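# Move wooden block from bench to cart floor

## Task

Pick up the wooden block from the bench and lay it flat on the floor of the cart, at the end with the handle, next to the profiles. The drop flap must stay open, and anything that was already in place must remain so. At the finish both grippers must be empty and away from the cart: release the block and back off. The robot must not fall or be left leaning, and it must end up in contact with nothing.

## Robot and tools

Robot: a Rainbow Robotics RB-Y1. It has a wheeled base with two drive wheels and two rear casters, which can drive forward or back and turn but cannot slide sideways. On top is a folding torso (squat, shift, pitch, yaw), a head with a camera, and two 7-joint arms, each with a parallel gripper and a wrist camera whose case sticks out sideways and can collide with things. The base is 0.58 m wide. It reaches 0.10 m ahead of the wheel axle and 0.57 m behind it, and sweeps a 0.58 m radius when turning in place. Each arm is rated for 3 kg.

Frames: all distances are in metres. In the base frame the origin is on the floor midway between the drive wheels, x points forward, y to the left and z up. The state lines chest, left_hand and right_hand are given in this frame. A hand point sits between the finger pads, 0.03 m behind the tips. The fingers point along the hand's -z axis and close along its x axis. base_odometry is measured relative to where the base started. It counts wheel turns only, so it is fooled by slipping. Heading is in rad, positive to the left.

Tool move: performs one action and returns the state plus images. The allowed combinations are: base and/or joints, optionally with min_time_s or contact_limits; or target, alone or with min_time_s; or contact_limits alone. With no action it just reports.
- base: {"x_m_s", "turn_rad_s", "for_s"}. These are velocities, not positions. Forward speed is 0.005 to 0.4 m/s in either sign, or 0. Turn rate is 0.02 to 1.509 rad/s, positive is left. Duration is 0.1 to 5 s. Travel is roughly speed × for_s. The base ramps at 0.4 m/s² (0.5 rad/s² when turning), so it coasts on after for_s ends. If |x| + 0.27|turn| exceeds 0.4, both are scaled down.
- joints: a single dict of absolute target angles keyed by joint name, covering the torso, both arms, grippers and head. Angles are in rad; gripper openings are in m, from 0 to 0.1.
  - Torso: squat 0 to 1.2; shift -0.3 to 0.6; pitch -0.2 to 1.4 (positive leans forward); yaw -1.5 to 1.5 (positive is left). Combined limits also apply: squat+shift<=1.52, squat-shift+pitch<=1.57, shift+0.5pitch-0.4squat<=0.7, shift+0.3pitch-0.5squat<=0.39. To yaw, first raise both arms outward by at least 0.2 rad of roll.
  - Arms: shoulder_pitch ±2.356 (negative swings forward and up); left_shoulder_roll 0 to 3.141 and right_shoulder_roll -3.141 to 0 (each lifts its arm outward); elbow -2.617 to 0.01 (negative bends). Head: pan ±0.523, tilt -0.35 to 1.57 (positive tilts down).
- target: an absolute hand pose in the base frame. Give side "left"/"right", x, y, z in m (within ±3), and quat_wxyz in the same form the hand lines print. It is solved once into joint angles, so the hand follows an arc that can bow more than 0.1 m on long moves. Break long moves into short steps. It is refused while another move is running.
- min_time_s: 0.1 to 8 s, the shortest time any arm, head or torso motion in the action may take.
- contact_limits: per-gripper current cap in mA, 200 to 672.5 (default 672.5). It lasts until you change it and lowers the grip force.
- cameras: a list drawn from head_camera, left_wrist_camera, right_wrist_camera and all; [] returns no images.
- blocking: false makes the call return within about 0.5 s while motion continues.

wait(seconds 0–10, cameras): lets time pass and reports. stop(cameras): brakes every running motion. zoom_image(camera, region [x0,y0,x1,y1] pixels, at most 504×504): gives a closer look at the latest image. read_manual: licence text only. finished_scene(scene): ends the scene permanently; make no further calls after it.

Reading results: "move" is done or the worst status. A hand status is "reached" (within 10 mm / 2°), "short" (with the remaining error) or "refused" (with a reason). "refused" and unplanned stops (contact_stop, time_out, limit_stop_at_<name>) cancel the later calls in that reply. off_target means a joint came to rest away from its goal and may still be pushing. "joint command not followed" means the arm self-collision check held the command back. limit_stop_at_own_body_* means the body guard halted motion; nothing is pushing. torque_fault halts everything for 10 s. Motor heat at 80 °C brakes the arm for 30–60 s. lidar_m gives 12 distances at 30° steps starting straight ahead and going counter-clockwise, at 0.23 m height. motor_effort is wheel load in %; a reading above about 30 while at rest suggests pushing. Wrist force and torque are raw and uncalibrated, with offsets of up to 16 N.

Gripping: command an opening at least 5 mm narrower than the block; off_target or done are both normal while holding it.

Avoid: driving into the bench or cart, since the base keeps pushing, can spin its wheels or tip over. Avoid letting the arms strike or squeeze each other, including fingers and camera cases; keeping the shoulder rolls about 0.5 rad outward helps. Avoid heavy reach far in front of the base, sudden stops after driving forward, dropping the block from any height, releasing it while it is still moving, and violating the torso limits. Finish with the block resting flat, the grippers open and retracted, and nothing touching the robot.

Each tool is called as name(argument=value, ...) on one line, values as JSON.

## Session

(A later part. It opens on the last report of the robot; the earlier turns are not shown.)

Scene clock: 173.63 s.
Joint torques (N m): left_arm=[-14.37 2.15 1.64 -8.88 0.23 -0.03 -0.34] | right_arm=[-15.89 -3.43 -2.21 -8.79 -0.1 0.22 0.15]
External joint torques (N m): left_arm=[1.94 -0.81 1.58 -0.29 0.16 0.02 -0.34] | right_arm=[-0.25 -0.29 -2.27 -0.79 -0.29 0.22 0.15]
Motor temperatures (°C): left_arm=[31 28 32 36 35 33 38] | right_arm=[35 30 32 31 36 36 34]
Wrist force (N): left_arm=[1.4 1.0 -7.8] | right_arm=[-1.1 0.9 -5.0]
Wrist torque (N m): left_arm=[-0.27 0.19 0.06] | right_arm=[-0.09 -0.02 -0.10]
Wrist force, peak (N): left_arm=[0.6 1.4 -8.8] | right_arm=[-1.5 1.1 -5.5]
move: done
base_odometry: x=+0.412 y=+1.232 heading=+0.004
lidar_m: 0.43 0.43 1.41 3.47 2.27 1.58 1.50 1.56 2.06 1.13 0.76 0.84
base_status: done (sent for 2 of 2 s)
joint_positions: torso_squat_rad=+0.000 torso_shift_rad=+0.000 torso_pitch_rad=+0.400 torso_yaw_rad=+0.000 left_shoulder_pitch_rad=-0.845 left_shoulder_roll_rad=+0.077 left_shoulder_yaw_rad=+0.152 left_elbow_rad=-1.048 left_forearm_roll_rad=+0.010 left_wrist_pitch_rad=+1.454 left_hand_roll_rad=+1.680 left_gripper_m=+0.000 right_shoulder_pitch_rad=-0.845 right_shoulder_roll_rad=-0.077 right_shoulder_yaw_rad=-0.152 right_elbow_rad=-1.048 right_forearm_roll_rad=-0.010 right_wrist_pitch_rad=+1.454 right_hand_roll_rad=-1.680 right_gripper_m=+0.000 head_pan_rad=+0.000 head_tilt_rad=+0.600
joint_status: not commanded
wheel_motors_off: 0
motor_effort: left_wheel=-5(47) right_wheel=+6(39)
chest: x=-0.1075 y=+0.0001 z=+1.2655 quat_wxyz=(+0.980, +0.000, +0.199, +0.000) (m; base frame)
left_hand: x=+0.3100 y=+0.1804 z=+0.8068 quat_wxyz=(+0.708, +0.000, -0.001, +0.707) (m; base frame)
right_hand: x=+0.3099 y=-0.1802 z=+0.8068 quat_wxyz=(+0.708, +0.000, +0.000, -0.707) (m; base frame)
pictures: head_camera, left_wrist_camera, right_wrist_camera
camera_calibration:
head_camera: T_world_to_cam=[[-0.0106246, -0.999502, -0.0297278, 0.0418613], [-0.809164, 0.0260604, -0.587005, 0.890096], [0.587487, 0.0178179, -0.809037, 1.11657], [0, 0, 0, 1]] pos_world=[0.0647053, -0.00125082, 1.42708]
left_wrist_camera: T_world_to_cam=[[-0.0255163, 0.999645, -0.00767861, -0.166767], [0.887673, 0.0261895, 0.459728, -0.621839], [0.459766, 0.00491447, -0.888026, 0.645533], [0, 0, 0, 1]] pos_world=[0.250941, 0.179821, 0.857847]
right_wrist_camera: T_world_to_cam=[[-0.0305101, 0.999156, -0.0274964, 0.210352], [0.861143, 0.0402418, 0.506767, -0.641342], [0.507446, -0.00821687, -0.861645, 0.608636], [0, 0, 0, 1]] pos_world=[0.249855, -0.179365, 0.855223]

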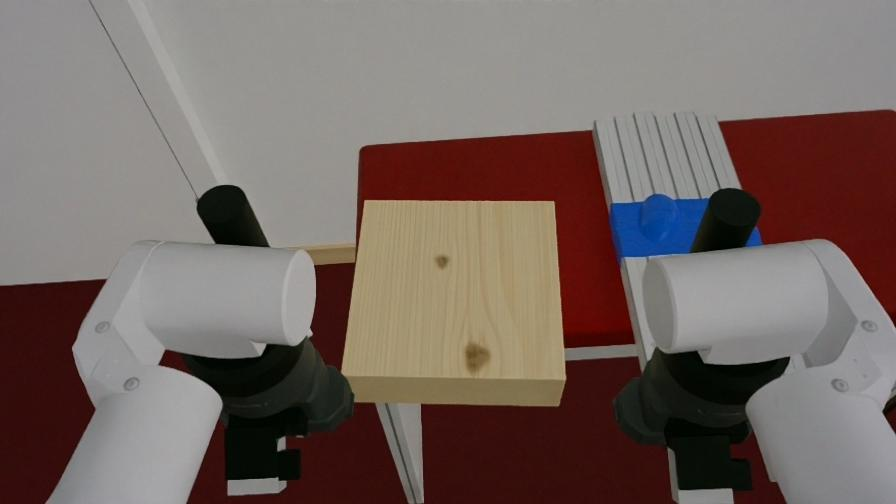

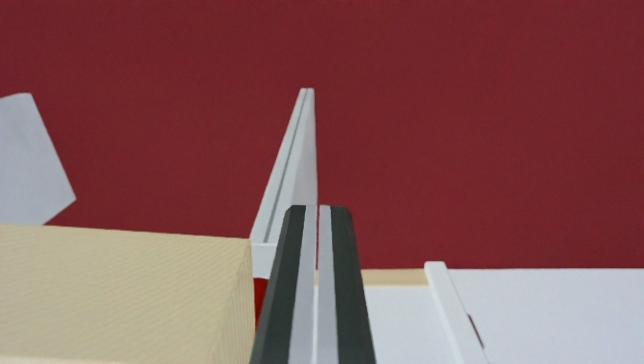

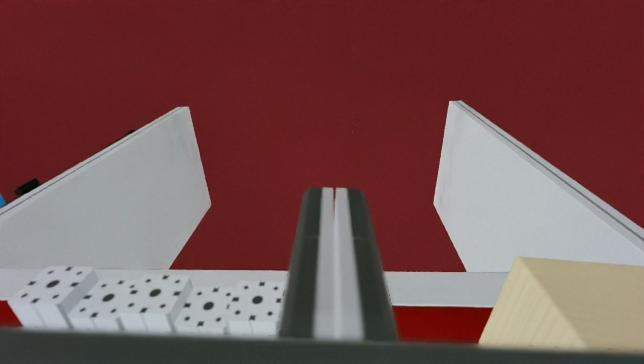

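move(base={"turn_rad_s": -0.1, "for_s": 1.0}, cameras=[])

move(base={"x_m_s": -0.2, "for_s": 1.5}, cameras=[])

move(base={"turn_rad_s": 0.1, "for_s": 1.0}, cameras=[])

move(base={"x_m_s": 0.2, "for_s": 1.8}, cameras=["head_camera", "left_wrist_camera", "right_wrist_camera"])

Scene clock: 197.37 s.
Joint torques (N m): left_arm=[-14.68 2.07 1.76 -8.89 0.26 -0.04 -0.29] | right_arm=[-15.93 -3.36 -2.24 -8.77 -0.07 0.17 0.27]
External joint torques (N m): left_arm=[1.63 -0.88 1.7 -0.3 0.2 0 -0.29] | right_arm=[-0.28 -0.22 -2.31 -0.78 -0.26 0.17 0.27]
Motor temperatures (°C): left_arm=[31 28 32 37 35 33 38] | right_arm=[35 30 32 31 36 36 34]
Wrist force (N): left_arm=[1.2 0.7 -7.8] | right_arm=[-1.0 0.7 -4.7]
Wrist torque (N m): left_arm=[-0.21 0.22 0.06] | right_arm=[-0.08 -0.01 -0.12]
Wrist force, peak (N): left_arm=[0.5 1.2 -8.6] | right_arm=[-1.1 1.1 -5.7]
move: done
base_odometry: x=+0.412 y=+1.231 heading=-0.095
lidar_m: 1.05 0.44 1.29 2.66 2.58 1.65 1.51 1.53 1.90 3.83 0.76 0.77
base_status: done (sent for 1 of 1 s)
joint_positions: torso_squat_rad=+0.000 torso_shift_rad=+0.000 torso_pitch_rad=+0.400 torso_yaw_rad=+0.000 left_shoulder_pitch_rad=-0.845 left_shoulder_roll_rad=+0.077 left_shoulder_yaw_rad=+0.152 left_elbow_rad=-1.048 left_forearm_roll_rad=+0.010 left_wrist_pitch_rad=+1.454 left_hand_roll_rad=+1.680 left_gripper_m=+0.000 right_shoulder_pitch_rad=-0.845 right_shoulder_roll_rad=-0.077 right_shoulder_yaw_rad=-0.152 right_elbow_rad=-1.048 right_forearm_roll_rad=-0.010 right_wrist_pitch_rad=+1.454 right_hand_roll_rad=-1.680 right_gripper_m=+0.000 head_pan_rad=+0.000 head_tilt_rad=+0.600
joint_status: not commanded
wheel_motors_off: 0
motor_effort: left_wheel=+2(43) right_wheel=-19(44)
chest: x=-0.1075 y=+0.0001 z=+1.2655 quat_wxyz=(+0.980, +0.000, +0.199, +0.000) (m; base frame)
left_hand: x=+0.3100 y=+0.1804 z=+0.8068 quat_wxyz=(+0.708, +0.000, -0.001, +0.707) (m; base frame)
right_hand: x=+0.3098 y=-0.1801 z=+0.8068 quat_wxyz=(+0.708, +0.000, +0.000, -0.707) (m; base frame)
pictures: none
No camera images: "cameras" was empty.

Scene clock: 199.93 s.
Joint torques (N m): left_arm=[-14.81 2.04 1.71 -8.73 0.29 -0.2 -0.32] | right_arm=[-16.32 -3.73 -2.02 -8.78 -0.03 0.03 0.23]
External joint torques (N m): left_arm=[1.5 -0.92 1.65 -0.14 0.23 -0.16 -0.32] | right_arm=[-0.67 -0.59 -2.08 -0.79 -0.22 0.03 0.23]
Motor temperatures (°C): left_arm=[31 28 32 37 35 33 38] | right_arm=[35 30 32 31 36 36 34]
Wrist force (N): left_arm=[1.1 1.1 -8.0] | right_arm=[-1.3 0.6 -5.4]
Wrist torque (N m): left_arm=[-0.26 0.22 0.04] | right_arm=[-0.05 -0.05 -0.11]
Wrist force, peak (N): left_arm=[1.1 1.6 -8.5] | right_arm=[-1.1 0.7 -5.5]
move: done
base_odometry: x=+0.113 y=+1.260 heading=-0.096
lidar_m: 0.73 1.37 1.67 3.40 2.07 1.33 1.22 1.23 1.53 3.07 1.23 0.98
base_status: done (sent for 1.5 of 1.5 s)
joint_positions: torso_squat_rad=+0.000 torso_shift_rad=+0.000 torso_pitch_rad=+0.400 torso_yaw_rad=+0.000 left_shoulder_pitch_rad=-0.845 left_shoulder_roll_rad=+0.077 left_shoulder_yaw_rad=+0.152 left_elbow_rad=-1.048 left_forearm_roll_rad=+0.010 left_wrist_pitch_rad=+1.454 left_hand_roll_rad=+1.680 left_gripper_m=+0.000 right_shoulder_pitch_rad=-0.845 right_shoulder_roll_rad=-0.077 right_shoulder_yaw_rad=-0.152 right_elbow_rad=-1.048 right_forearm_roll_rad=-0.010 right_wrist_pitch_rad=+1.454 right_hand_roll_rad=-1.680 right_gripper_m=+0.000 head_pan_rad=+0.000 head_tilt_rad=+0.600
joint_status: not commanded
wheel_motors_off: 0
motor_effort: left_wheel=-10(32) right_wheel=+10(47)
chest: x=-0.1075 y=+0.0001 z=+1.2655 quat_wxyz=(+0.980, +0.000, +0.199, +0.000) (m; base frame)
left_hand: x=+0.3100 y=+0.1804 z=+0.8069 quat_wxyz=(+0.708, +0.000, -0.001, +0.707) (m; base frame)
right_hand: x=+0.3098 y=-0.1802 z=+0.8068 quat_wxyz=(+0.708, +0.000, -0.001, -0.707) (m; base frame)
pictures: none
No camera images: "cameras" was empty.

Scene clock: 201.47 s.
Joint torques (N m): left_arm=[-14.47 2.15 1.24 -8.94 0.21 -0.21 -0.24] | right_arm=[-16.44 -3.51 -1.91 -8.84 0 0.05 0.26]
External joint torques (N m): left_arm=[1.84 -0.81 1.18 -0.35 0.15 -0.17 -0.24] | right_arm=[-0.79 -0.37 -1.97 -0.84 -0.19 0.05 0.26]
Motor temperatures (°C): left_arm=[31 28 32 37 35 33 38] | right_arm=[35 30 32 31 36 36 34]
Wrist force (N): left_arm=[1.7 1.2 -7.7] | right_arm=[-1.0 0.4 -5.2]
Wrist torque (N m): left_arm=[-0.29 0.25 0.02] | right_arm=[-0.04 0.01 -0.08]
Wrist force, peak (N): left_arm=[1.0 2.0 -8.1] | right_arm=[-1.5 1.2 -5.5]
move: done
base_odometry: x=+0.113 y=+1.260 heading=+0.003
lidar_m: 0.73 1.38 1.82 4.37 1.83 1.28 1.20 1.26 1.65 3.99 1.21 0.99
base_status: done (sent for 1 of 1 s)
joint_positions: torso_squat_rad=+0.000 torso_shift_rad=+0.000 torso_pitch_rad=+0.400 torso_yaw_rad=+0.000 left_shoulder_pitch_rad=-0.845 left_shoulder_roll_rad=+0.077 left_shoulder_yaw_rad=+0.152 left_elbow_rad=-1.048 left_forearm_roll_rad=+0.010 left_wrist_pitch_rad=+1.454 left_hand_roll_rad=+1.680 left_gripper_m=+0.000 right_shoulder_pitch_rad=-0.845 right_shoulder_roll_rad=-0.077 right_shoulder_yaw_rad=-0.152 right_elbow_rad=-1.048 right_forearm_roll_rad=-0.010 right_wrist_pitch_rad=+1.454 right_hand_roll_rad=-1.680 right_gripper_m=+0.000 head_pan_rad=+0.000 head_tilt_rad=+0.600
joint_status: not commanded
wheel_motors_off: 0
motor_effort: left_wheel=-6(31) right_wheel=+22(38)
chest: x=-0.1075 y=+0.0001 z=+1.2655 quat_wxyz=(+0.980, +0.000, +0.199, +0.000) (m; base frame)
left_hand: x=+0.3100 y=+0.1804 z=+0.8069 quat_wxyz=(+0.708, +0.000, -0.001, +0.707) (m; base frame)
right_hand: x=+0.3098 y=-0.1802 z=+0.8068 quat_wxyz=(+0.708, +0.000, -0.001, -0.707) (m; base frame)
pictures: none
No camera images: "cameras" was empty.

Scene clock: 204.20 s.
Joint torques (N m): left_arm=[-14.1 2.04 1.52 -8.76 0.32 -0.14 -0.25] | right_arm=[-16.13 -3.49 -2.03 -8.76 -0.13 0.08 0.22]
External joint torques (N m): left_arm=[2.21 -0.92 1.46 -0.17 0.26 -0.1 -0.25] | right_arm=[-0.49 -0.35 -2.1 -0.76 -0.32 0.07 0.22]
Motor temperatures (°C): left_arm=[31 28 32 37 35 33 38] | right_arm=[35 30 32 31 36 36 34]
Wrist force (N): left_arm=[0.8 1.2 -7.5] | right_arm=[-1.0 1.4 -4.6]
Wrist torque (N m): left_arm=[-0.28 0.18 0.08] | right_arm=[-0.14 0.03 -0.07]
Wrist force, peak (N): left_arm=[0.5 1.4 -8.6] | right_arm=[-1.4 0.9 -5.5]
move: done
base_odometry: x=+0.473 y=+1.261 heading=+0.003
lidar_m: 0.37 0.38 1.32 3.27 2.38 1.66 1.57 1.62 2.15 1.10 0.75 0.87
base_status: done (sent for 1.8 of 1.8 s)
joint_positions: torso_squat_rad=+0.000 torso_shift_rad=+0.000 torso_pitch_rad=+0.400 torso_yaw_rad=+0.000 left_shoulder_pitch_rad=-0.845 left_shoulder_roll_rad=+0.077 left_shoulder_yaw_rad=+0.152 left_elbow_rad=-1.048 left_forearm_roll_rad=+0.010 left_wrist_pitch_rad=+1.454 left_hand_roll_rad=+1.680 left_gripper_m=+0.000 right_shoulder_pitch_rad=-0.845 right_shoulder_roll_rad=-0.077 right_shoulder_yaw_rad=-0.152 right_elbow_rad=-1.048 right_forearm_roll_rad=-0.010 right_wrist_pitch_rad=+1.454 right_hand_roll_rad=-1.680 right_gripper_m=+0.000 head_pan_rad=+0.000 head_tilt_rad=+0.600
joint_status: not commanded
wheel_motors_off: 0
motor_effort: left_wheel=+6(38) right_wheel=-6(54)
chest: x=-0.1075 y=+0.0001 z=+1.2655 quat_wxyz=(+0.980, +0.000, +0.199, +0.000) (m; base frame)
left_hand: x=+0.3100 y=+0.1804 z=+0.8068 quat_wxyz=(+0.708, +0.000, -0.001, +0.707) (m; base frame)
right_hand: x=+0.3098 y=-0.1802 z=+0.8067 quat_wxyz=(+0.708, +0.000, +0.000, -0.707) (m; base frame)
pictures: head_camera, left_wrist_camera, right_wrist_camera
camera_calibration:
head_camera: T_world_to_cam=[[-0.0106246, -0.999502, -0.0297278, 0.0418613], [-0.809164, 0.0260604, -0.587005, 0.890096], [0.587487, 0.0178179, -0.809037, 1.11657], [0, 0, 0, 1]] pos_world=[0.0647053, -0.00125082, 1.42708]
left_wrist_camera: T_world_to_cam=[[-0.0255163, 0.999645, -0.00767861, -0.166767], [0.887673, 0.0261895, 0.459728, -0.621839], [0.459766, 0.00491447, -0.888026, 0.645533], [0, 0, 0, 1]] pos_world=[0.250941, 0.179821, 0.857847]
right_wrist_camera: T_world_to_cam=[[-0.0305101, 0.999156, -0.0274964, 0.210452], [0.861143, 0.0402418, 0.506767, -0.641338], [0.507446, -0.00821687, -0.861645, 0.608635], [0, 0, 0, 1]] pos_world=[0.249855, -0.179465, 0.855223]

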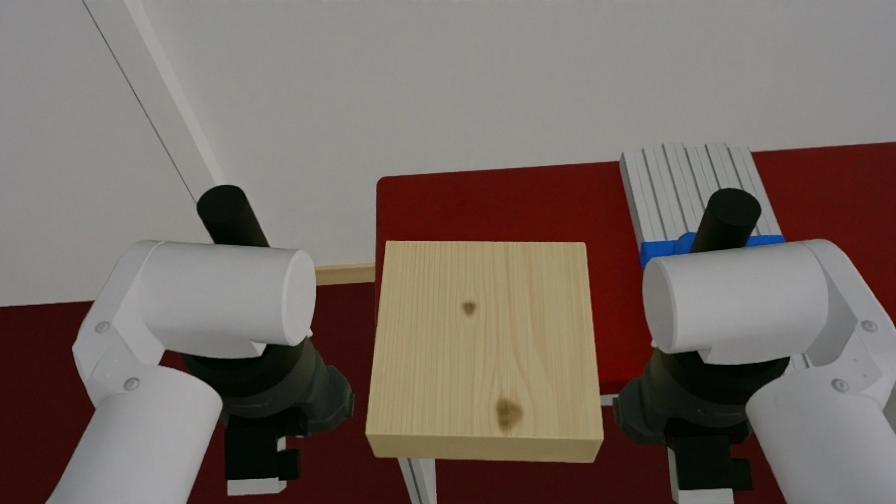

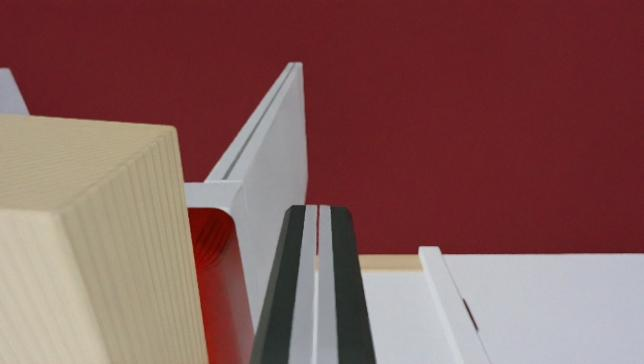

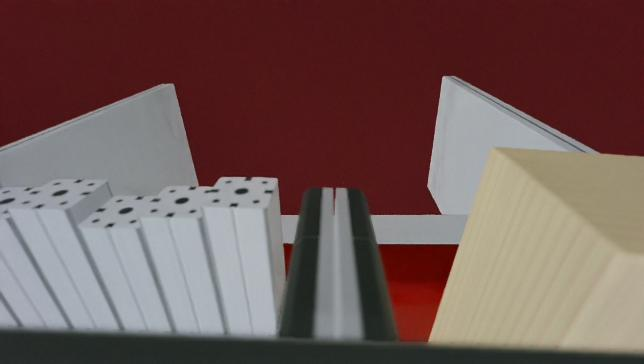

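move(base={"x_m_s": 0.15, "for_s": 0.72}, cameras=[])

move(joints={"torso_squat_rad": 0.2}, cameras=["head_camera", "left_wrist_camera", "right_wrist_camera"])

Scene clock: 214.90 s.
Joint torques (N m): left_arm=[-14.34 2.07 1.79 -8.69 0.18 -0.22 -0.34] | right_arm=[-16.24 -3.34 -2.05 -8.9 -0.15 0.16 0.29]
External joint torques (N m): left_arm=[1.97 -0.89 1.73 -0.1 0.12 -0.18 -0.34] | right_arm=[-0.6 -0.2 -2.11 -0.9 -0.35 0.15 0.29]
Motor temperatures (°C): left_arm=[31 28 32 37 35 33 38] | right_arm=[35 30 32 31 36 36 34]
Wrist force (N): left_arm=[1.2 1.0 -7.8] | right_arm=[-1.2 1.3 -5.2]
Wrist torque (N m): left_arm=[-0.28 0.23 0.04] | right_arm=[-0.15 -0.01 -0.09]
Wrist force, peak (N): left_arm=[0.9 1.1 -8.5] | right_arm=[-1.2 1.3 -5.5]
move: done
base_odometry: x=+0.583 y=+1.262 heading=+0.003
lidar_m: 0.35 0.27 1.17 2.90 2.54 1.78 1.67 1.74 2.29 1.14 0.69 0.86
base_status: done (sent for 0.73 of 0.73 s)
joint_positions: torso_squat_rad=+0.000 torso_shift_rad=+0.000 torso_pitch_rad=+0.400 torso_yaw_rad=+0.000 left_shoulder_pitch_rad=-0.845 left_shoulder_roll_rad=+0.077 left_shoulder_yaw_rad=+0.152 left_elbow_rad=-1.048 left_forearm_roll_rad=+0.010 left_wrist_pitch_rad=+1.454 left_hand_roll_rad=+1.680 left_gripper_m=+0.000 right_shoulder_pitch_rad=-0.845 right_shoulder_roll_rad=-0.077 right_shoulder_yaw_rad=-0.152 right_elbow_rad=-1.048 right_forearm_roll_rad=-0.010 right_wrist_pitch_rad=+1.454 right_hand_roll_rad=-1.680 right_gripper_m=+0.000 head_pan_rad=+0.000 head_tilt_rad=+0.600
joint_status: not commanded
wheel_motors_off: 0
motor_effort: left_wheel=+7(30) right_wheel=-6(21)
chest: x=-0.1075 y=+0.0001 z=+1.2655 quat_wxyz=(+0.980, +0.000, +0.199, +0.000) (m; base frame)
left_hand: x=+0.3100 y=+0.1804 z=+0.8069 quat_wxyz=(+0.708, +0.000, -0.001, +0.707) (m; base frame)
right_hand: x=+0.3098 y=-0.1802 z=+0.8068 quat_wxyz=(+0.708, +0.000, +0.000, -0.707) (m; base frame)
pictures: none
No camera images: "cameras" was empty.

Scene clock: 216.37 s.
Joint torques (N m): left_arm=[-14.4 2.1 1.62 -8.85 0.22 -0.08 -0.29] | right_arm=[-16.34 -3.51 -1.82 -8.75 -0.09 0.12 0.26]
External joint torques (N m): left_arm=[1.92 -0.86 1.56 -0.26 0.16 -0.04 -0.29] | right_arm=[-0.69 -0.37 -1.89 -0.76 -0.28 0.12 0.25]
Motor temperatures (°C): left_arm=[31 28 32 37 35 33 38] | right_arm=[35 30 32 31 36 36 34]
Wrist force (N): left_arm=[0.6 1.6 -7.4] | right_arm=[-1.2 1.1 -4.9]
Wrist torque (N m): left_arm=[-0.33 0.15 0.04] | right_arm=[-0.08 -0.02 -0.10]
Wrist force, peak (N): left_arm=[1.4 2.0 -8.2] | right_arm=[-1.3 0.6 -5.5]
move: done
base_odometry: x=+0.583 y=+1.262 heading=+0.003
lidar_m: 0.34 0.27 1.18 2.90 2.52 1.77 1.67 1.75 2.30 1.14 0.70 0.86
base_status: not commanded
joint_positions: torso_squat_rad=+0.200 torso_shift_rad=+0.000 torso_pitch_rad=+0.400 torso_yaw_rad=+0.000 left_shoulder_pitch_rad=-0.845 left_shoulder_roll_rad=+0.077 left_shoulder_yaw_rad=+0.152 left_elbow_rad=-1.048 left_forearm_roll_rad=+0.010 left_wrist_pitch_rad=+1.454 left_hand_roll_rad=+1.680 left_gripper_m=+0.000 right_shoulder_pitch_rad=-0.845 right_shoulder_roll_rad=-0.077 right_shoulder_yaw_rad=-0.152 right_elbow_rad=-1.048 right_forearm_roll_rad=-0.010 right_wrist_pitch_rad=+1.454 right_hand_roll_rad=-1.680 right_gripper_m=+0.000 head_pan_rad=+0.000 head_tilt_rad=+0.600
joint_status: all done
wheel_motors_off: 0
motor_effort: left_wheel=+6(7) right_wheel=-7(8)
chest: x=-0.1075 y=+0.0001 z=+1.2516 quat_wxyz=(+0.980, +0.000, +0.199, +0.000) (m; base frame)
left_hand: x=+0.3100 y=+0.1804 z=+0.7930 quat_wxyz=(+0.708, +0.000, -0.001, +0.707) (m; base frame)
right_hand: x=+0.3098 y=-0.1802 z=+0.7929 quat_wxyz=(+0.708, +0.000, -0.001, -0.707) (m; base frame)
pictures: head_camera, left_wrist_camera, right_wrist_camera
camera_calibration:
head_camera: T_world_to_cam=[[-0.0106204, -0.999502, -0.0297302, 0.0414502], [-0.809082, 0.026061, -0.587118, 0.882009], [0.5876, 0.0178187, -0.808955, 1.10526], [0, 0, 0, 1]] pos_world=[0.0646052, -0.00125082, 1.41318]
left_wrist_camera: T_world_to_cam=[[-0.0255166, 0.999645, -0.00768172, -0.16687], [0.887633, 0.0261908, 0.459807, -0.615551], [0.459845, 0.00491414, -0.887986, 0.633224], [0, 0, 0, 1]] pos_world=[0.250941, 0.179821, 0.844047]
right_wrist_camera: T_world_to_cam=[[-0.0305071, 0.999156, -0.0275017, 0.210074], [0.861074, 0.040243, 0.506884, -0.634375], [0.507563, -0.00821741, -0.861575, 0.59657], [0, 0, 0, 1]] pos_world=[0.249856, -0.179465, 0.841322]

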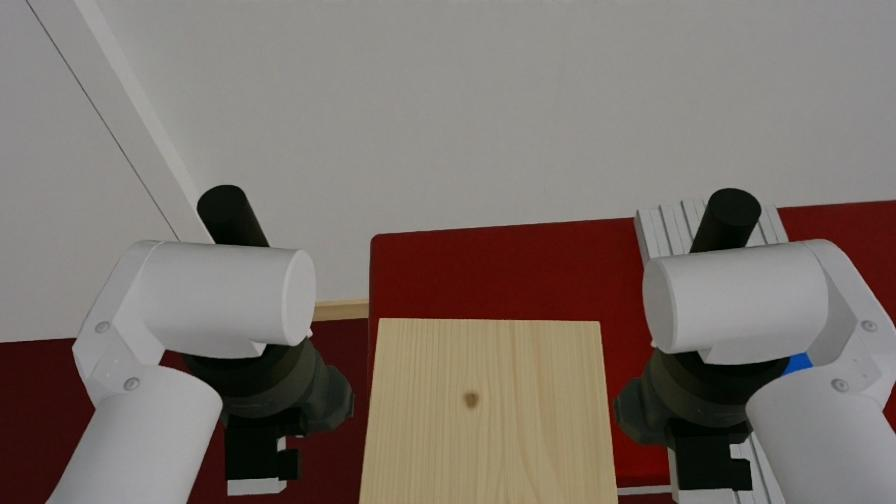

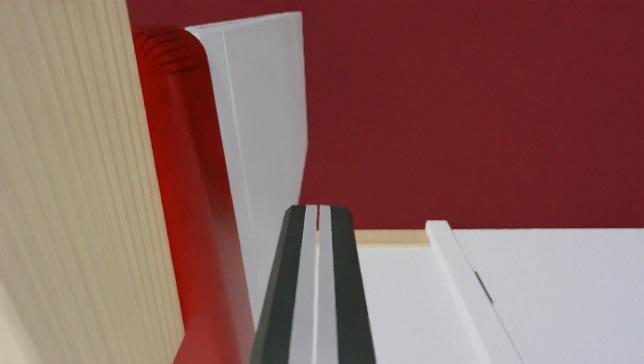

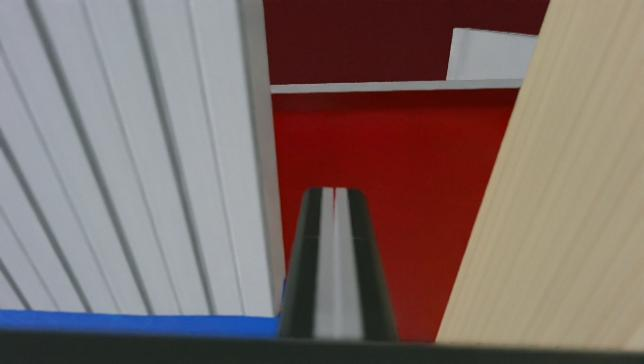

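move(joints={"left_shoulder_pitch_rad": -0.8905, "left_shoulder_roll_rad": 0.0055, "left_shoulder_yaw_rad": 0.118, "left_elbow_rad": -0.993, "left_forearm_roll_rad": -0.04, "left_wrist_pitch_rad": 1.433, "left_hand_roll_rad": 1.7625, "right_shoulder_pitch_rad": -0.8905, "right_shoulder_roll_rad": -0.0055, "right_shoulder_yaw_rad": -0.118, "right_elbow_rad": -0.993, "right_forearm_roll_rad": 0.04, "right_wrist_pitch_rad": 1.433, "right_hand_roll_rad": -1.7625}, min_time_s=1.5)

Scene clock: 222.20 s.
Joint torques (N m): left_arm=[-15.95 -0.68 -0.91 -7.45 -0.24 -0.59 0.22] | right_arm=[-18.89 0.39 1.67 -7.82 0.43 -0.08 -0.37]
External joint torques (N m): left_arm=[0.81 -1.92 -0.55 1.09 -0.31 -0.55 0.22] | right_arm=[-2.78 1.87 1.2 0.13 0.24 -0.08 -0.37]
Motor temperatures (°C): left_arm=[31 28 32 37 35 33 38] | right_arm=[35 30 32 31 36 36 34]
Wrist force (N): left_arm=[0.2 1.6 -6.8] | right_arm=[-1.1 1.0 -4.7]
Wrist torque (N m): left_arm=[-0.30 0.08 0.09] | right_arm=[-0.06 -0.04 -0.07]
Wrist force, peak (N): left_arm=[0.7 1.3 -8.3] | right_arm=[-1.3 1.3 -5.4]
move: done
base_odometry: x=+0.583 y=+1.262 heading=+0.003
lidar_m: 0.36 0.27 1.17 2.89 2.53 1.77 1.68 1.74 2.31 1.15 0.68 0.84
base_status: not commanded
joint_positions: torso_squat_rad=+0.200 torso_shift_rad=+0.000 torso_pitch_rad=+0.400 torso_yaw_rad=+0.000 left_shoulder_pitch_rad=-0.890 left_shoulder_roll_rad=+0.006 left_shoulder_yaw_rad=+0.118 left_elbow_rad=-0.993 left_forearm_roll_rad=-0.040 left_wrist_pitch_rad=+1.433 left_hand_roll_rad=+1.762 left_gripper_m=+0.000 right_shoulder_pitch_rad=-0.890 right_shoulder_roll_rad=-0.006 right_shoulder_yaw_rad=-0.118 right_elbow_rad=-0.993 right_forearm_roll_rad=+0.040 right_wrist_pitch_rad=+1.433 right_hand_roll_rad=-1.762 right_gripper_m=+0.000 head_pan_rad=+0.000 head_tilt_rad=+0.600
joint_status: all done
wheel_motors_off: 0
motor_effort: left_wheel=+6(6) right_wheel=-7(9)
chest: x=-0.1075 y=+0.0001 z=+1.2516 quat_wxyz=(+0.980, +0.000, +0.199, +0.000) (m; base frame)
left_hand: x=+0.3100 y=+0.1353 z=+0.7929 quat_wxyz=(+0.707, +0.000, +0.000, +0.707) (m; base frame)
right_hand: x=+0.3098 y=-0.1354 z=+0.7927 quat_wxyz=(+0.707, +0.000, +0.000, -0.707) (m; base frame)
pictures: head_camera, left_wrist_camera, right_wrist_camera
camera_calibration:
head_camera: T_world_to_cam=[[-0.0106204, -0.999502, -0.0297302, 0.0414502], [-0.809082, 0.026061, -0.587118, 0.882009], [0.5876, 0.0178187, -0.808955, 1.10526], [0, 0, 0, 1]] pos_world=[0.0646052, -0.00125082, 1.41318]
left_wrist_camera: T_world_to_cam=[[-0.026874, 0.9996, -0.008757, -0.120536], [0.887385, 0.0278885, 0.460185, -0.614723], [0.460245, 0.00459615, -0.88778, 0.633172], [0, 0, 0, 1]] pos_world=[0.250842, 0.134722, 0.843948]
right_wrist_camera: T_world_to_cam=[[-0.0286663, 0.999233, -0.0266815, 0.164158], [0.861018, 0.0382426, 0.507135, -0.636464], [0.507766, -0.00843554, -0.861453, 0.596633], [0, 0, 0, 1]] pos_world=[0.249763, -0.134659, 0.841125]

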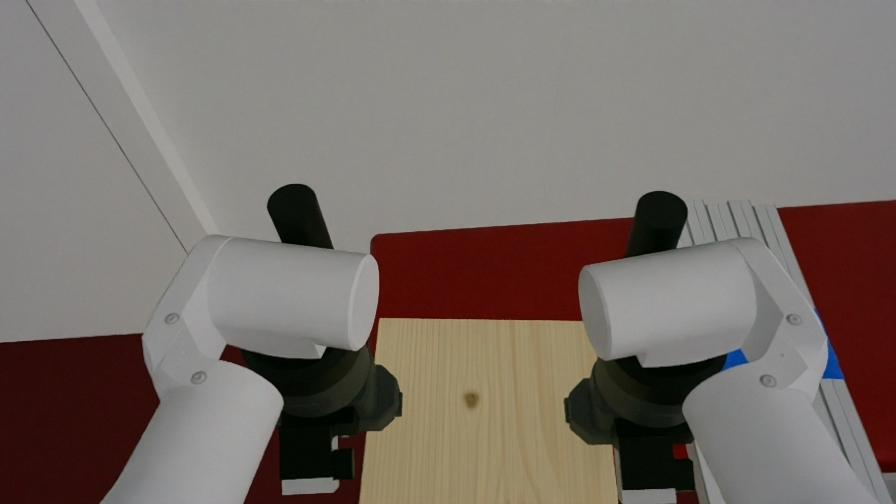

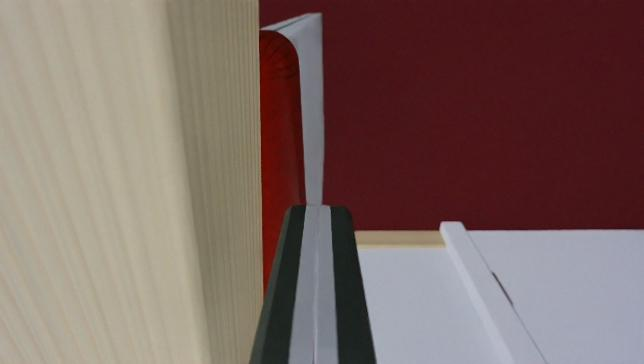

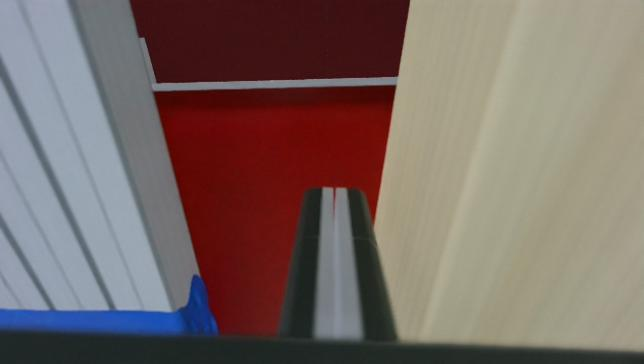

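move(joints={"left_shoulder_pitch_rad": -0.918, "left_shoulder_roll_rad": 0.003, "left_shoulder_yaw_rad": 0.05, "left_elbow_rad": -0.950, "left_forearm_roll_rad": -0.009, "left_wrist_pitch_rad": 1.417, "left_hand_roll_rad": 1.829, "right_shoulder_pitch_rad": -0.918, "right_shoulder_roll_rad": -0.003, "right_shoulder_yaw_rad": -0.05, "right_elbow_rad": -0.950, "right_forearm_roll_rad": 0.009, "right_wrist_pitch_rad": 1.417, "right_hand_roll_rad": -1.829}, min_time_s=1.5)

Scene clock: 225.70 s.
Joint torques (N m): left_arm=[-20.72 -18.37 -3.97 -9.39 8.02 -3.53 0.56] | right_arm=[-23.9 23.56 5.87 -9.17 -8.86 -2.91 0.06]
External joint torques (N m): left_arm=[-3.67 -19.24 -3.88 -0.89 7.95 -3.49 0.56] | right_arm=[-7.48 24.71 5.65 -1.26 -9.06 -2.91 0.06]
Motor temperatures (°C): left_arm=[31 28 32 37 35 33 38] | right_arm=[35 30 32 31 36 36 34]
Wrist force (N): left_arm=[35.2 5.3 -0.2] | right_arm=[40.1 -2.8 5.0]
Wrist torque (N m): left_arm=[-0.20 0.01 -0.30] | right_arm=[0.02 0.43 -0.51]
Wrist force, peak (N): left_arm=[36.2 5.9 -0.3] | right_arm=[41.2 -2.9 5.2]
move: done
base_odometry: x=+0.583 y=+1.262 heading=+0.003
lidar_m: 0.33 0.27 1.17 2.88 2.52 1.78 1.68 1.73 2.29 1.13 0.69 0.87
base_status: not commanded
joint_positions: torso_squat_rad=+0.200 torso_shift_rad=+0.000 torso_pitch_rad=+0.400 torso_yaw_rad=+0.000 left_shoulder_pitch_rad=-0.917 left_shoulder_roll_rad=+0.008 left_shoulder_yaw_rad=+0.051 left_elbow_rad=-0.950 left_forearm_roll_rad=-0.011 left_wrist_pitch_rad=+1.418 left_hand_roll_rad=+1.829 left_gripper_m=+0.000 right_shoulder_pitch_rad=-0.916 right_shoulder_roll_rad=-0.009 right_shoulder_yaw_rad=-0.052 right_elbow_rad=-0.950 right_forearm_roll_rad=+0.011 right_wrist_pitch_rad=+1.418 right_hand_roll_rad=-1.829 right_gripper_m=+0.000 head_pan_rad=+0.000 head_tilt_rad=+0.600
joint_status: all done
wheel_motors_off: 0
motor_effort: left_wheel=+5(6) right_wheel=-6(8)
chest: x=-0.1078 y=+0.0001 z=+1.2516 quat_wxyz=(+0.980, +0.000, +0.198, +0.000) (m; base frame)
left_hand: x=+0.3105 y=+0.1186 z=+0.7926 quat_wxyz=(+0.706, +0.001, -0.002, +0.708) (m; base frame)
right_hand: x=+0.3105 y=-0.1197 z=+0.7924 quat_wxyz=(+0.706, -0.002, -0.002, -0.708) (m; base frame)
pictures: head_camera, left_wrist_camera, right_wrist_camera
camera_calibration:
head_camera: T_world_to_cam=[[-0.0106673, -0.999503, -0.029652, 0.0413427], [-0.808869, 0.0260593, -0.587412, 0.882226], [0.587893, 0.0177185, -0.808745, 1.1052], [0, 0, 0, 1]] pos_world=[0.064305, -0.00125058, 1.41328]
left_wrist_camera: T_world_to_cam=[[-0.0286033, 0.999583, -0.00400596, -0.107109], [0.887484, 0.0272392, 0.460033, -0.614328], [0.45995, 0.00960324, -0.887893, 0.63224], [0, 0, 0, 1]] pos_world=[0.251343, 0.117727, 0.843544]
right_wrist_camera: T_world_to_cam=[[-0.0258079, 0.999134, -0.0326456, 0.152192], [0.861151, 0.038805, 0.506866, -0.637276], [0.507693, -0.0150317, -0.861407, 0.595333], [0, 0, 0, 1]] pos_world=[0.250472, -0.118382, 0.840806]

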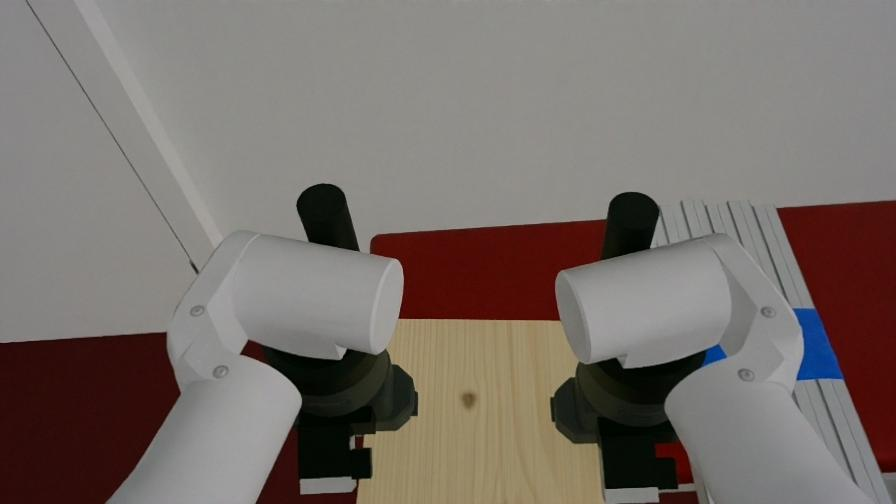

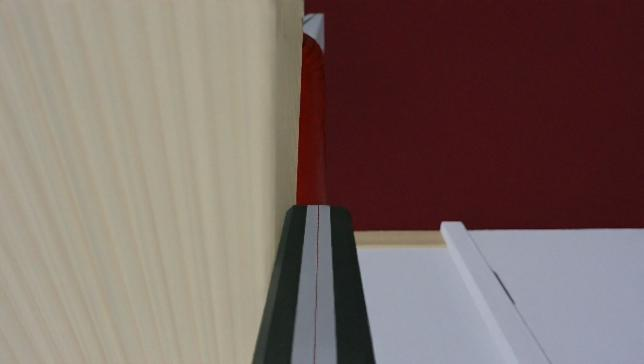

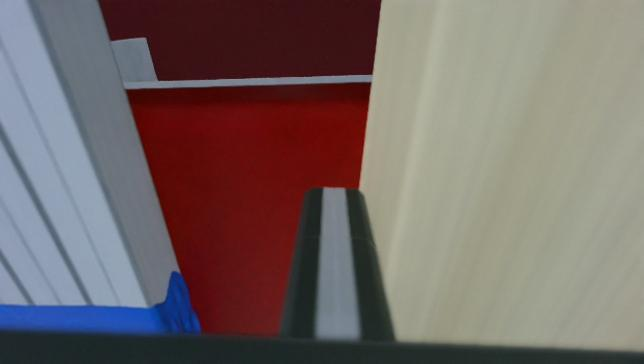

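move(joints={"left_shoulder_pitch_rad": -0.922, "left_shoulder_roll_rad": 0.002, "left_shoulder_yaw_rad": 0.0395, "left_elbow_rad": -0.9435, "left_forearm_roll_rad": -0.0044, "left_wrist_pitch_rad": 1.4145, "left_hand_roll_rad": 1.84, "right_shoulder_pitch_rad": -0.922, "right_shoulder_roll_rad": -0.002, "right_shoulder_yaw_rad": -0.0395, "right_elbow_rad": -0.9435, "right_forearm_roll_rad": 0.0044, "right_wrist_pitch_rad": 1.4145, "right_hand_roll_rad": -1.84}, min_time_s=1, cameras=[])

move(joints={"torso_squat_rad": 0.0}, min_time_s=2)

Scene clock: 230.47 s.
Joint torques (N m): left_arm=[-22.9 -27.55 -5.86 -9.9 11.75 -4.92 0.79] | right_arm=[-26.58 33.24 7.52 -9.73 -12.31 -3.98 0.21]
External joint torques (N m): left_arm=[-5.82 -28.4 -5.82 -1.41 11.7 -4.88 0.79] | right_arm=[-10.11 34.37 7.35 -1.83 -12.51 -3.99 0.21]
Motor temperatures (°C): left_arm=[31 28 32 37 35 33 38] | right_arm=[35 31 32 31 37 36 34]
Wrist force (N): left_arm=[51.4 5.2 3.6] | right_arm=[54.9 -2.4 6.8]
Wrist torque (N m): left_arm=[-0.16 0.11 -0.46] | right_arm=[0.00 0.55 -0.66]
Wrist force, peak (N): left_arm=[51.4 5.2 3.6] | right_arm=[55.6 -3.0 6.7]
move: done
base_odometry: x=+0.583 y=+1.262 heading=+0.003
lidar_m: 0.36 0.26 1.18 2.90 2.55 1.77 1.68 1.75 2.28 1.13 0.68 0.86
base_status: not commanded
joint_positions: torso_squat_rad=+0.200 torso_shift_rad=+0.000 torso_pitch_rad=+0.399 torso_yaw_rad=+0.000 left_shoulder_pitch_rad=-0.920 left_shoulder_roll_rad=+0.009 left_shoulder_yaw_rad=+0.041 left_elbow_rad=-0.943 left_forearm_roll_rad=-0.007 left_wrist_pitch_rad=+1.416 left_hand_roll_rad=+1.840 left_gripper_m=+0.000 right_shoulder_pitch_rad=-0.920 right_shoulder_roll_rad=-0.010 right_shoulder_yaw_rad=-0.041 right_elbow_rad=-0.943 right_forearm_roll_rad=+0.008 right_wrist_pitch_rad=+1.416 right_hand_roll_rad=-1.840 right_gripper_m=+0.000 head_pan_rad=+0.000 head_tilt_rad=+0.600
joint_status: all done
wheel_motors_off: 0
motor_effort: left_wheel=+5(6) right_wheel=-7(8)
chest: x=-0.1079 y=+0.0001 z=+1.2516 quat_wxyz=(+0.980, +0.000, +0.198, +0.000) (m; base frame)
left_hand: x=+0.3104 y=+0.1171 z=+0.7924 quat_wxyz=(+0.706, +0.002, -0.003, +0.708) (m; base frame)
right_hand: x=+0.3104 y=-0.1184 z=+0.7922 quat_wxyz=(+0.705, -0.003, -0.003, -0.709) (m; base frame)
pictures: none
No camera images: "cameras" was empty.

Scene clock: 232.77 s.
Joint torques (N m): left_arm=[-27.22 -27.57 -5.96 -14.41 11.81 -4.15 0.71] | right_arm=[-26.76 32.42 6.71 -13.16 -11.17 -2.27 0.28]
External joint torques (N m): left_arm=[-10.19 -28.39 -5.91 -5.94 11.75 -4.12 0.71] | right_arm=[-10.33 33.53 6.53 -5.27 -11.37 -2.28 0.28]
Motor temperatures (°C): left_arm=[31 29 32 37 35 33 38] | right_arm=[35 31 32 31 37 36 34]
Wrist force (N): left_arm=[50.1 3.0 -17.6] | right_arm=[46.3 3.7 -15.1]
Wrist torque (N m): left_arm=[-0.46 -0.15 -0.46] | right_arm=[-0.14 0.25 -0.65]
Wrist force, peak (N): left_arm=[50.7 3.0 -18.5] | right_arm=[54.9 -2.8 6.6]
move: done
base_odometry: x=+0.583 y=+1.262 heading=+0.003
lidar_m: 0.33 0.26 1.17 2.90 2.53 1.77 1.69 1.74 2.29 1.14 0.69 0.86
base_status: not commanded
joint_positions: torso_squat_rad=+0.000 torso_shift_rad=+0.000 torso_pitch_rad=+0.401 torso_yaw_rad=+0.000 left_shoulder_pitch_rad=-0.919 left_shoulder_roll_rad=+0.009 left_shoulder_yaw_rad=+0.041 left_elbow_rad=-0.942 left_forearm_roll_rad=-0.007 left_wrist_pitch_rad=+1.415 left_hand_roll_rad=+1.840 left_gripper_m=+0.000 right_shoulder_pitch_rad=-0.919 right_shoulder_roll_rad=-0.010 right_shoulder_yaw_rad=-0.041 right_elbow_rad=-0.942 right_forearm_roll_rad=+0.007 right_wrist_pitch_rad=+1.415 right_hand_roll_rad=-1.840 right_gripper_m=+0.000 head_pan_rad=+0.000 head_tilt_rad=+0.600
joint_status: all done
wheel_motors_off: 0
motor_effort: left_wheel=+6(7) right_wheel=-6(8)
chest: x=-0.1071 y=+0.0001 z=+1.2654 quat_wxyz=(+0.980, +0.000, +0.199, +0.000) (m; base frame)
left_hand: x=+0.3098 y=+0.1174 z=+0.8049 quat_wxyz=(+0.706, +0.004, -0.002, +0.709) (m; base frame)
right_hand: x=+0.3103 y=-0.1182 z=+0.8051 quat_wxyz=(+0.705, -0.004, -0.003, -0.709) (m; base frame)
pictures: head_camera, left_wrist_camera, right_wrist_camera
camera_calibration:
head_camera: T_world_to_cam=[[-0.010646, -0.999502, -0.0297208, 0.0418522], [-0.809587, 0.0260608, -0.586421, 0.889579], [0.586903, 0.0178185, -0.809461, 1.11676], [0, 0, 0, 1]] pos_world=[0.0652055, -0.00125082, 1.42689]
left_wrist_camera: T_world_to_cam=[[-0.0309205, 0.999522, -0.000823268, -0.107715], [0.889057, 0.0278796, 0.456948, -0.617464], [0.456752, 0.0133971, -0.889493, 0.645397], [0, 0, 0, 1]] pos_world=[0.250843, 0.116232, 0.856137]
right_wrist_camera: T_world_to_cam=[[-0.0239522, 0.999102, -0.0349426, 0.152409], [0.862306, 0.0383323, 0.504935, -0.642434], [0.505822, -0.0180369, -0.86245, 0.60744], [0, 0, 0, 1]] pos_world=[0.250369, -0.11669, 0.8536]

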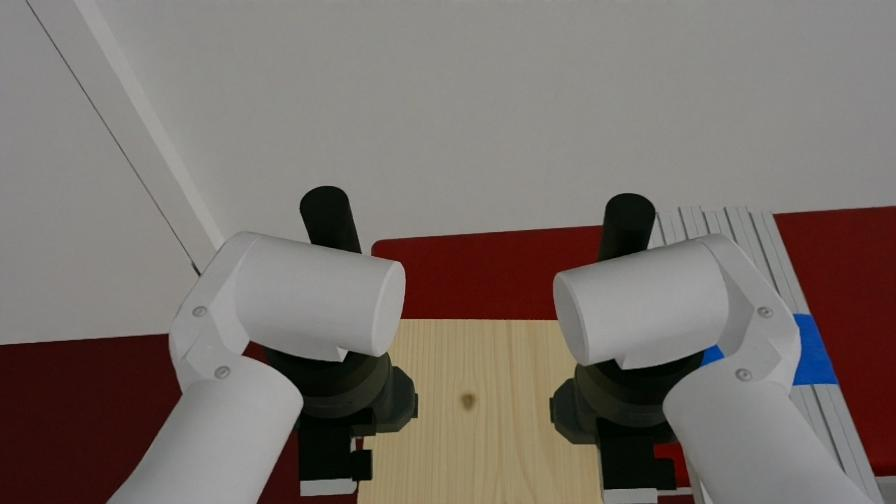

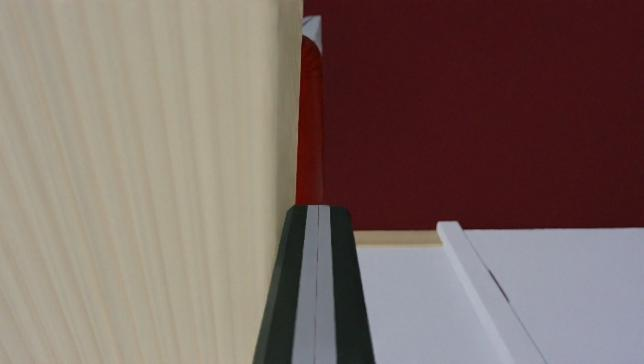

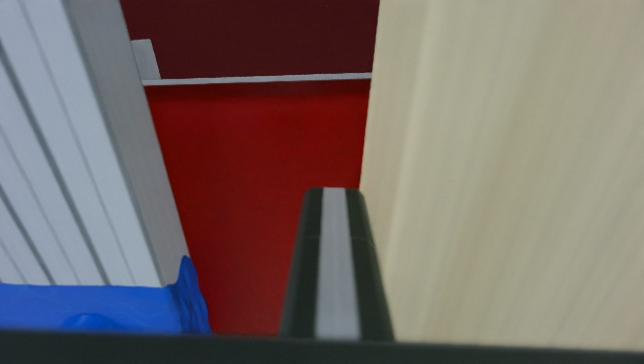

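move(joints={"left_shoulder_pitch_rad": -0.9265, "left_shoulder_roll_rad": 0.0014, "left_shoulder_yaw_rad": 0.0296, "left_elbow_rad": -0.937, "left_forearm_roll_rad": 0.0, "left_wrist_pitch_rad": 1.412, "left_hand_roll_rad": 1.85, "right_shoulder_pitch_rad": -0.9265, "right_shoulder_roll_rad": -0.0014, "right_shoulder_yaw_rad": -0.0296, "right_elbow_rad": -0.937, "right_forearm_roll_rad": 0.0, "right_wrist_pitch_rad": 1.412, "right_hand_roll_rad": -1.85}, min_time_s=1, cameras=[])

move(base={"x_m_s": -0.1, "for_s": 1.0})

Scene clock: 236.27 s.
Joint torques (N m): left_arm=[-31.52 -35.82 -7.05 -15.8 15.32 -5.34 0.96] | right_arm=[-33.11 38.62 8.24 -14.44 -14.24 -3.12 0.38]
External joint torques (N m): left_arm=[-14.46 -36.62 -7.06 -7.34 15.27 -5.31 0.96] | right_arm=[-16.65 39.71 8.11 -6.56 -14.44 -3.13 0.38]
Motor temperatures (°C): left_arm=[32 29 32 37 36 33 38] | right_arm=[35 31 32 31 38 36 34]
Wrist force (N): left_arm=[64.1 2.3 -17.9] | right_arm=[60.8 5.0 -15.3]
Wrist torque (N m): left_arm=[-0.28 -0.21 -0.60] | right_arm=[-0.18 0.40 -0.75]
Wrist force, peak (N): left_arm=[65.6 3.1 -17.6] | right_arm=[61.6 4.4 -16.2]
move: done
base_odometry: x=+0.583 y=+1.262 heading=+0.003
lidar_m: 0.33 0.27 1.18 2.88 2.52 1.77 1.68 1.74 2.29 1.14 0.69 0.88
base_status: not commanded
joint_positions: torso_squat_rad=+0.000 torso_shift_rad=+0.000 torso_pitch_rad=+0.401 torso_yaw_rad=+0.000 left_shoulder_pitch_rad=-0.923 left_shoulder_roll_rad=+0.010 left_shoulder_yaw_rad=+0.032 left_elbow_rad=-0.935 left_forearm_roll_rad=-0.004 left_wrist_pitch_rad=+1.413 left_hand_roll_rad=+1.850 left_gripper_m=+0.000 right_shoulder_pitch_rad=-0.922 right_shoulder_roll_rad=-0.011 right_shoulder_yaw_rad=-0.032 right_elbow_rad=-0.935 right_forearm_roll_rad=+0.004 right_wrist_pitch_rad=+1.413 right_hand_roll_rad=-1.850 right_gripper_m=+0.000 head_pan_rad=+0.000 head_tilt_rad=+0.600
joint_status: all done
wheel_motors_off: 0
motor_effort: left_wheel=+6(7) right_wheel=-5(7)
chest: x=-0.1071 y=+0.0001 z=+1.2654 quat_wxyz=(+0.980, +0.000, +0.199, +0.000) (m; base frame)
left_hand: x=+0.3096 y=+0.1163 z=+0.8045 quat_wxyz=(+0.705, +0.005, -0.003, +0.709) (m; base frame)
right_hand: x=+0.3099 y=-0.1168 z=+0.8045 quat_wxyz=(+0.705, -0.005, -0.003, -0.709) (m; base frame)
pictures: none
No camera images: "cameras" was empty.

Scene clock: 237.87 s.
Joint torques (N m): left_arm=[-31.02 -36.38 -6.94 -16.37 15.11 -4.94 0.88] | right_arm=[-32.18 39.15 8.17 -14.88 -14.04 -2.87 0.26]
External joint torques (N m): left_arm=[-13.95 -37.19 -6.95 -7.92 15.05 -4.91 0.88] | right_arm=[-15.72 40.24 8.04 -7 -14.24 -2.88 0.26]
Motor temperatures (°C): left_arm=[32 29 32 37 36 33 38] | right_arm=[35 32 32 31 38 36 34]
Wrist force (N): left_arm=[64.5 3.2 -16.9] | right_arm=[60.5 5.2 -15.7]
Wrist torque (N m): left_arm=[-0.49 -0.12 -0.59] | right_arm=[-0.16 0.42 -0.78]
Wrist force, peak (N): left_arm=[65.1 3.1 -18.6] | right_arm=[61.2 5.5 -15.6]
move: done
base_odometry: x=+0.483 y=+1.261 heading=+0.002
lidar_m: 0.37 0.38 1.31 3.23 2.38 1.67 1.57 1.63 2.16 1.10 0.73 0.87
base_status: done (sent for 1 of 1 s)
joint_positions: torso_squat_rad=+0.000 torso_shift_rad=+0.000 torso_pitch_rad=+0.401 torso_yaw_rad=+0.000 left_shoulder_pitch_rad=-0.923 left_shoulder_roll_rad=+0.010 left_shoulder_yaw_rad=+0.031 left_elbow_rad=-0.935 left_forearm_roll_rad=-0.004 left_wrist_pitch_rad=+1.413 left_hand_roll_rad=+1.850 left_gripper_m=+0.000 right_shoulder_pitch_rad=-0.923 right_shoulder_roll_rad=-0.011 right_shoulder_yaw_rad=-0.032 right_elbow_rad=-0.935 right_forearm_roll_rad=+0.004 right_wrist_pitch_rad=+1.413 right_hand_roll_rad=-1.850 right_gripper_m=+0.000 head_pan_rad=+0.000 head_tilt_rad=+0.600
joint_status: not commanded
wheel_motors_off: 0
motor_effort: left_wheel=-20(22) right_wheel=+21(39)
chest: x=-0.1072 y=+0.0001 z=+1.2654 quat_wxyz=(+0.980, +0.000, +0.199, +0.000) (m; base frame)
left_hand: x=+0.3097 y=+0.1164 z=+0.8046 quat_wxyz=(+0.705, +0.005, -0.003, +0.709) (m; base frame)
right_hand: x=+0.3100 y=-0.1168 z=+0.8047 quat_wxyz=(+0.705, -0.005, -0.003, -0.709) (m; base frame)
pictures: head_camera, left_wrist_camera, right_wrist_camera
camera_calibration:
head_camera: T_world_to_cam=[[-0.0106395, -0.999502, -0.0297218, 0.041854], [-0.809457, 0.02606, -0.5866, 0.889723], [0.587083, 0.0178174, -0.809331, 1.11676], [0, 0, 0, 1]] pos_world=[0.0650054, -0.00125082, 1.42699]
left_wrist_camera: T_world_to_cam=[[-0.0325057, 0.999469, 0.00219287, -0.108601], [0.889155, 0.0279158, 0.456754, -0.617065], [0.45645, 0.0167969, -0.88959, 0.644958], [0, 0, 0, 1]] pos_world=[0.250744, 0.114936, 0.855834]
right_wrist_camera: T_world_to_cam=[[-0.0223603, 0.999052, -0.0373427, 0.152448], [0.862659, 0.0381591, 0.504345, -0.641774], [0.505292, -0.0209367, -0.862695, 0.607312], [0, 0, 0, 1]] pos_world=[0.250172, -0.115099, 0.853293]

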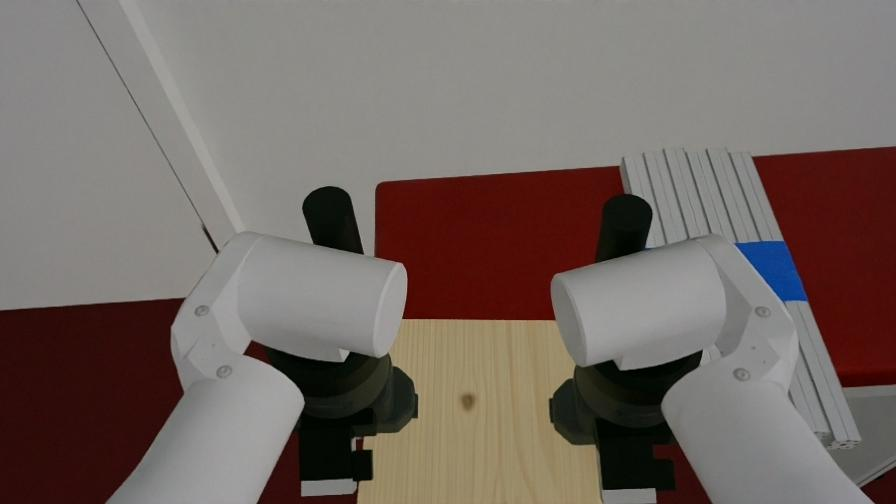

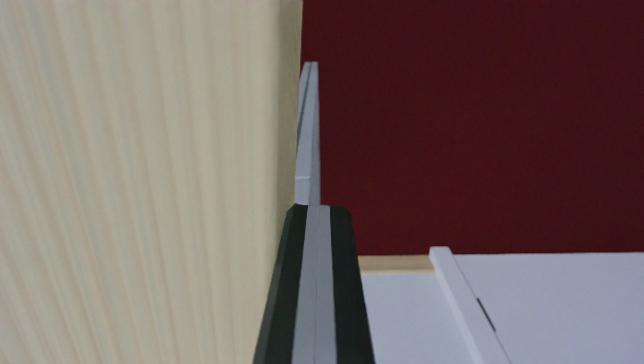

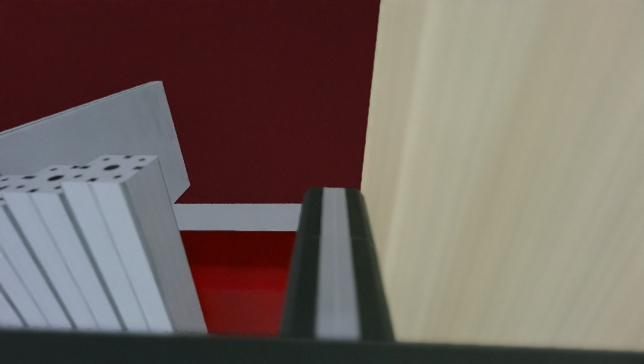

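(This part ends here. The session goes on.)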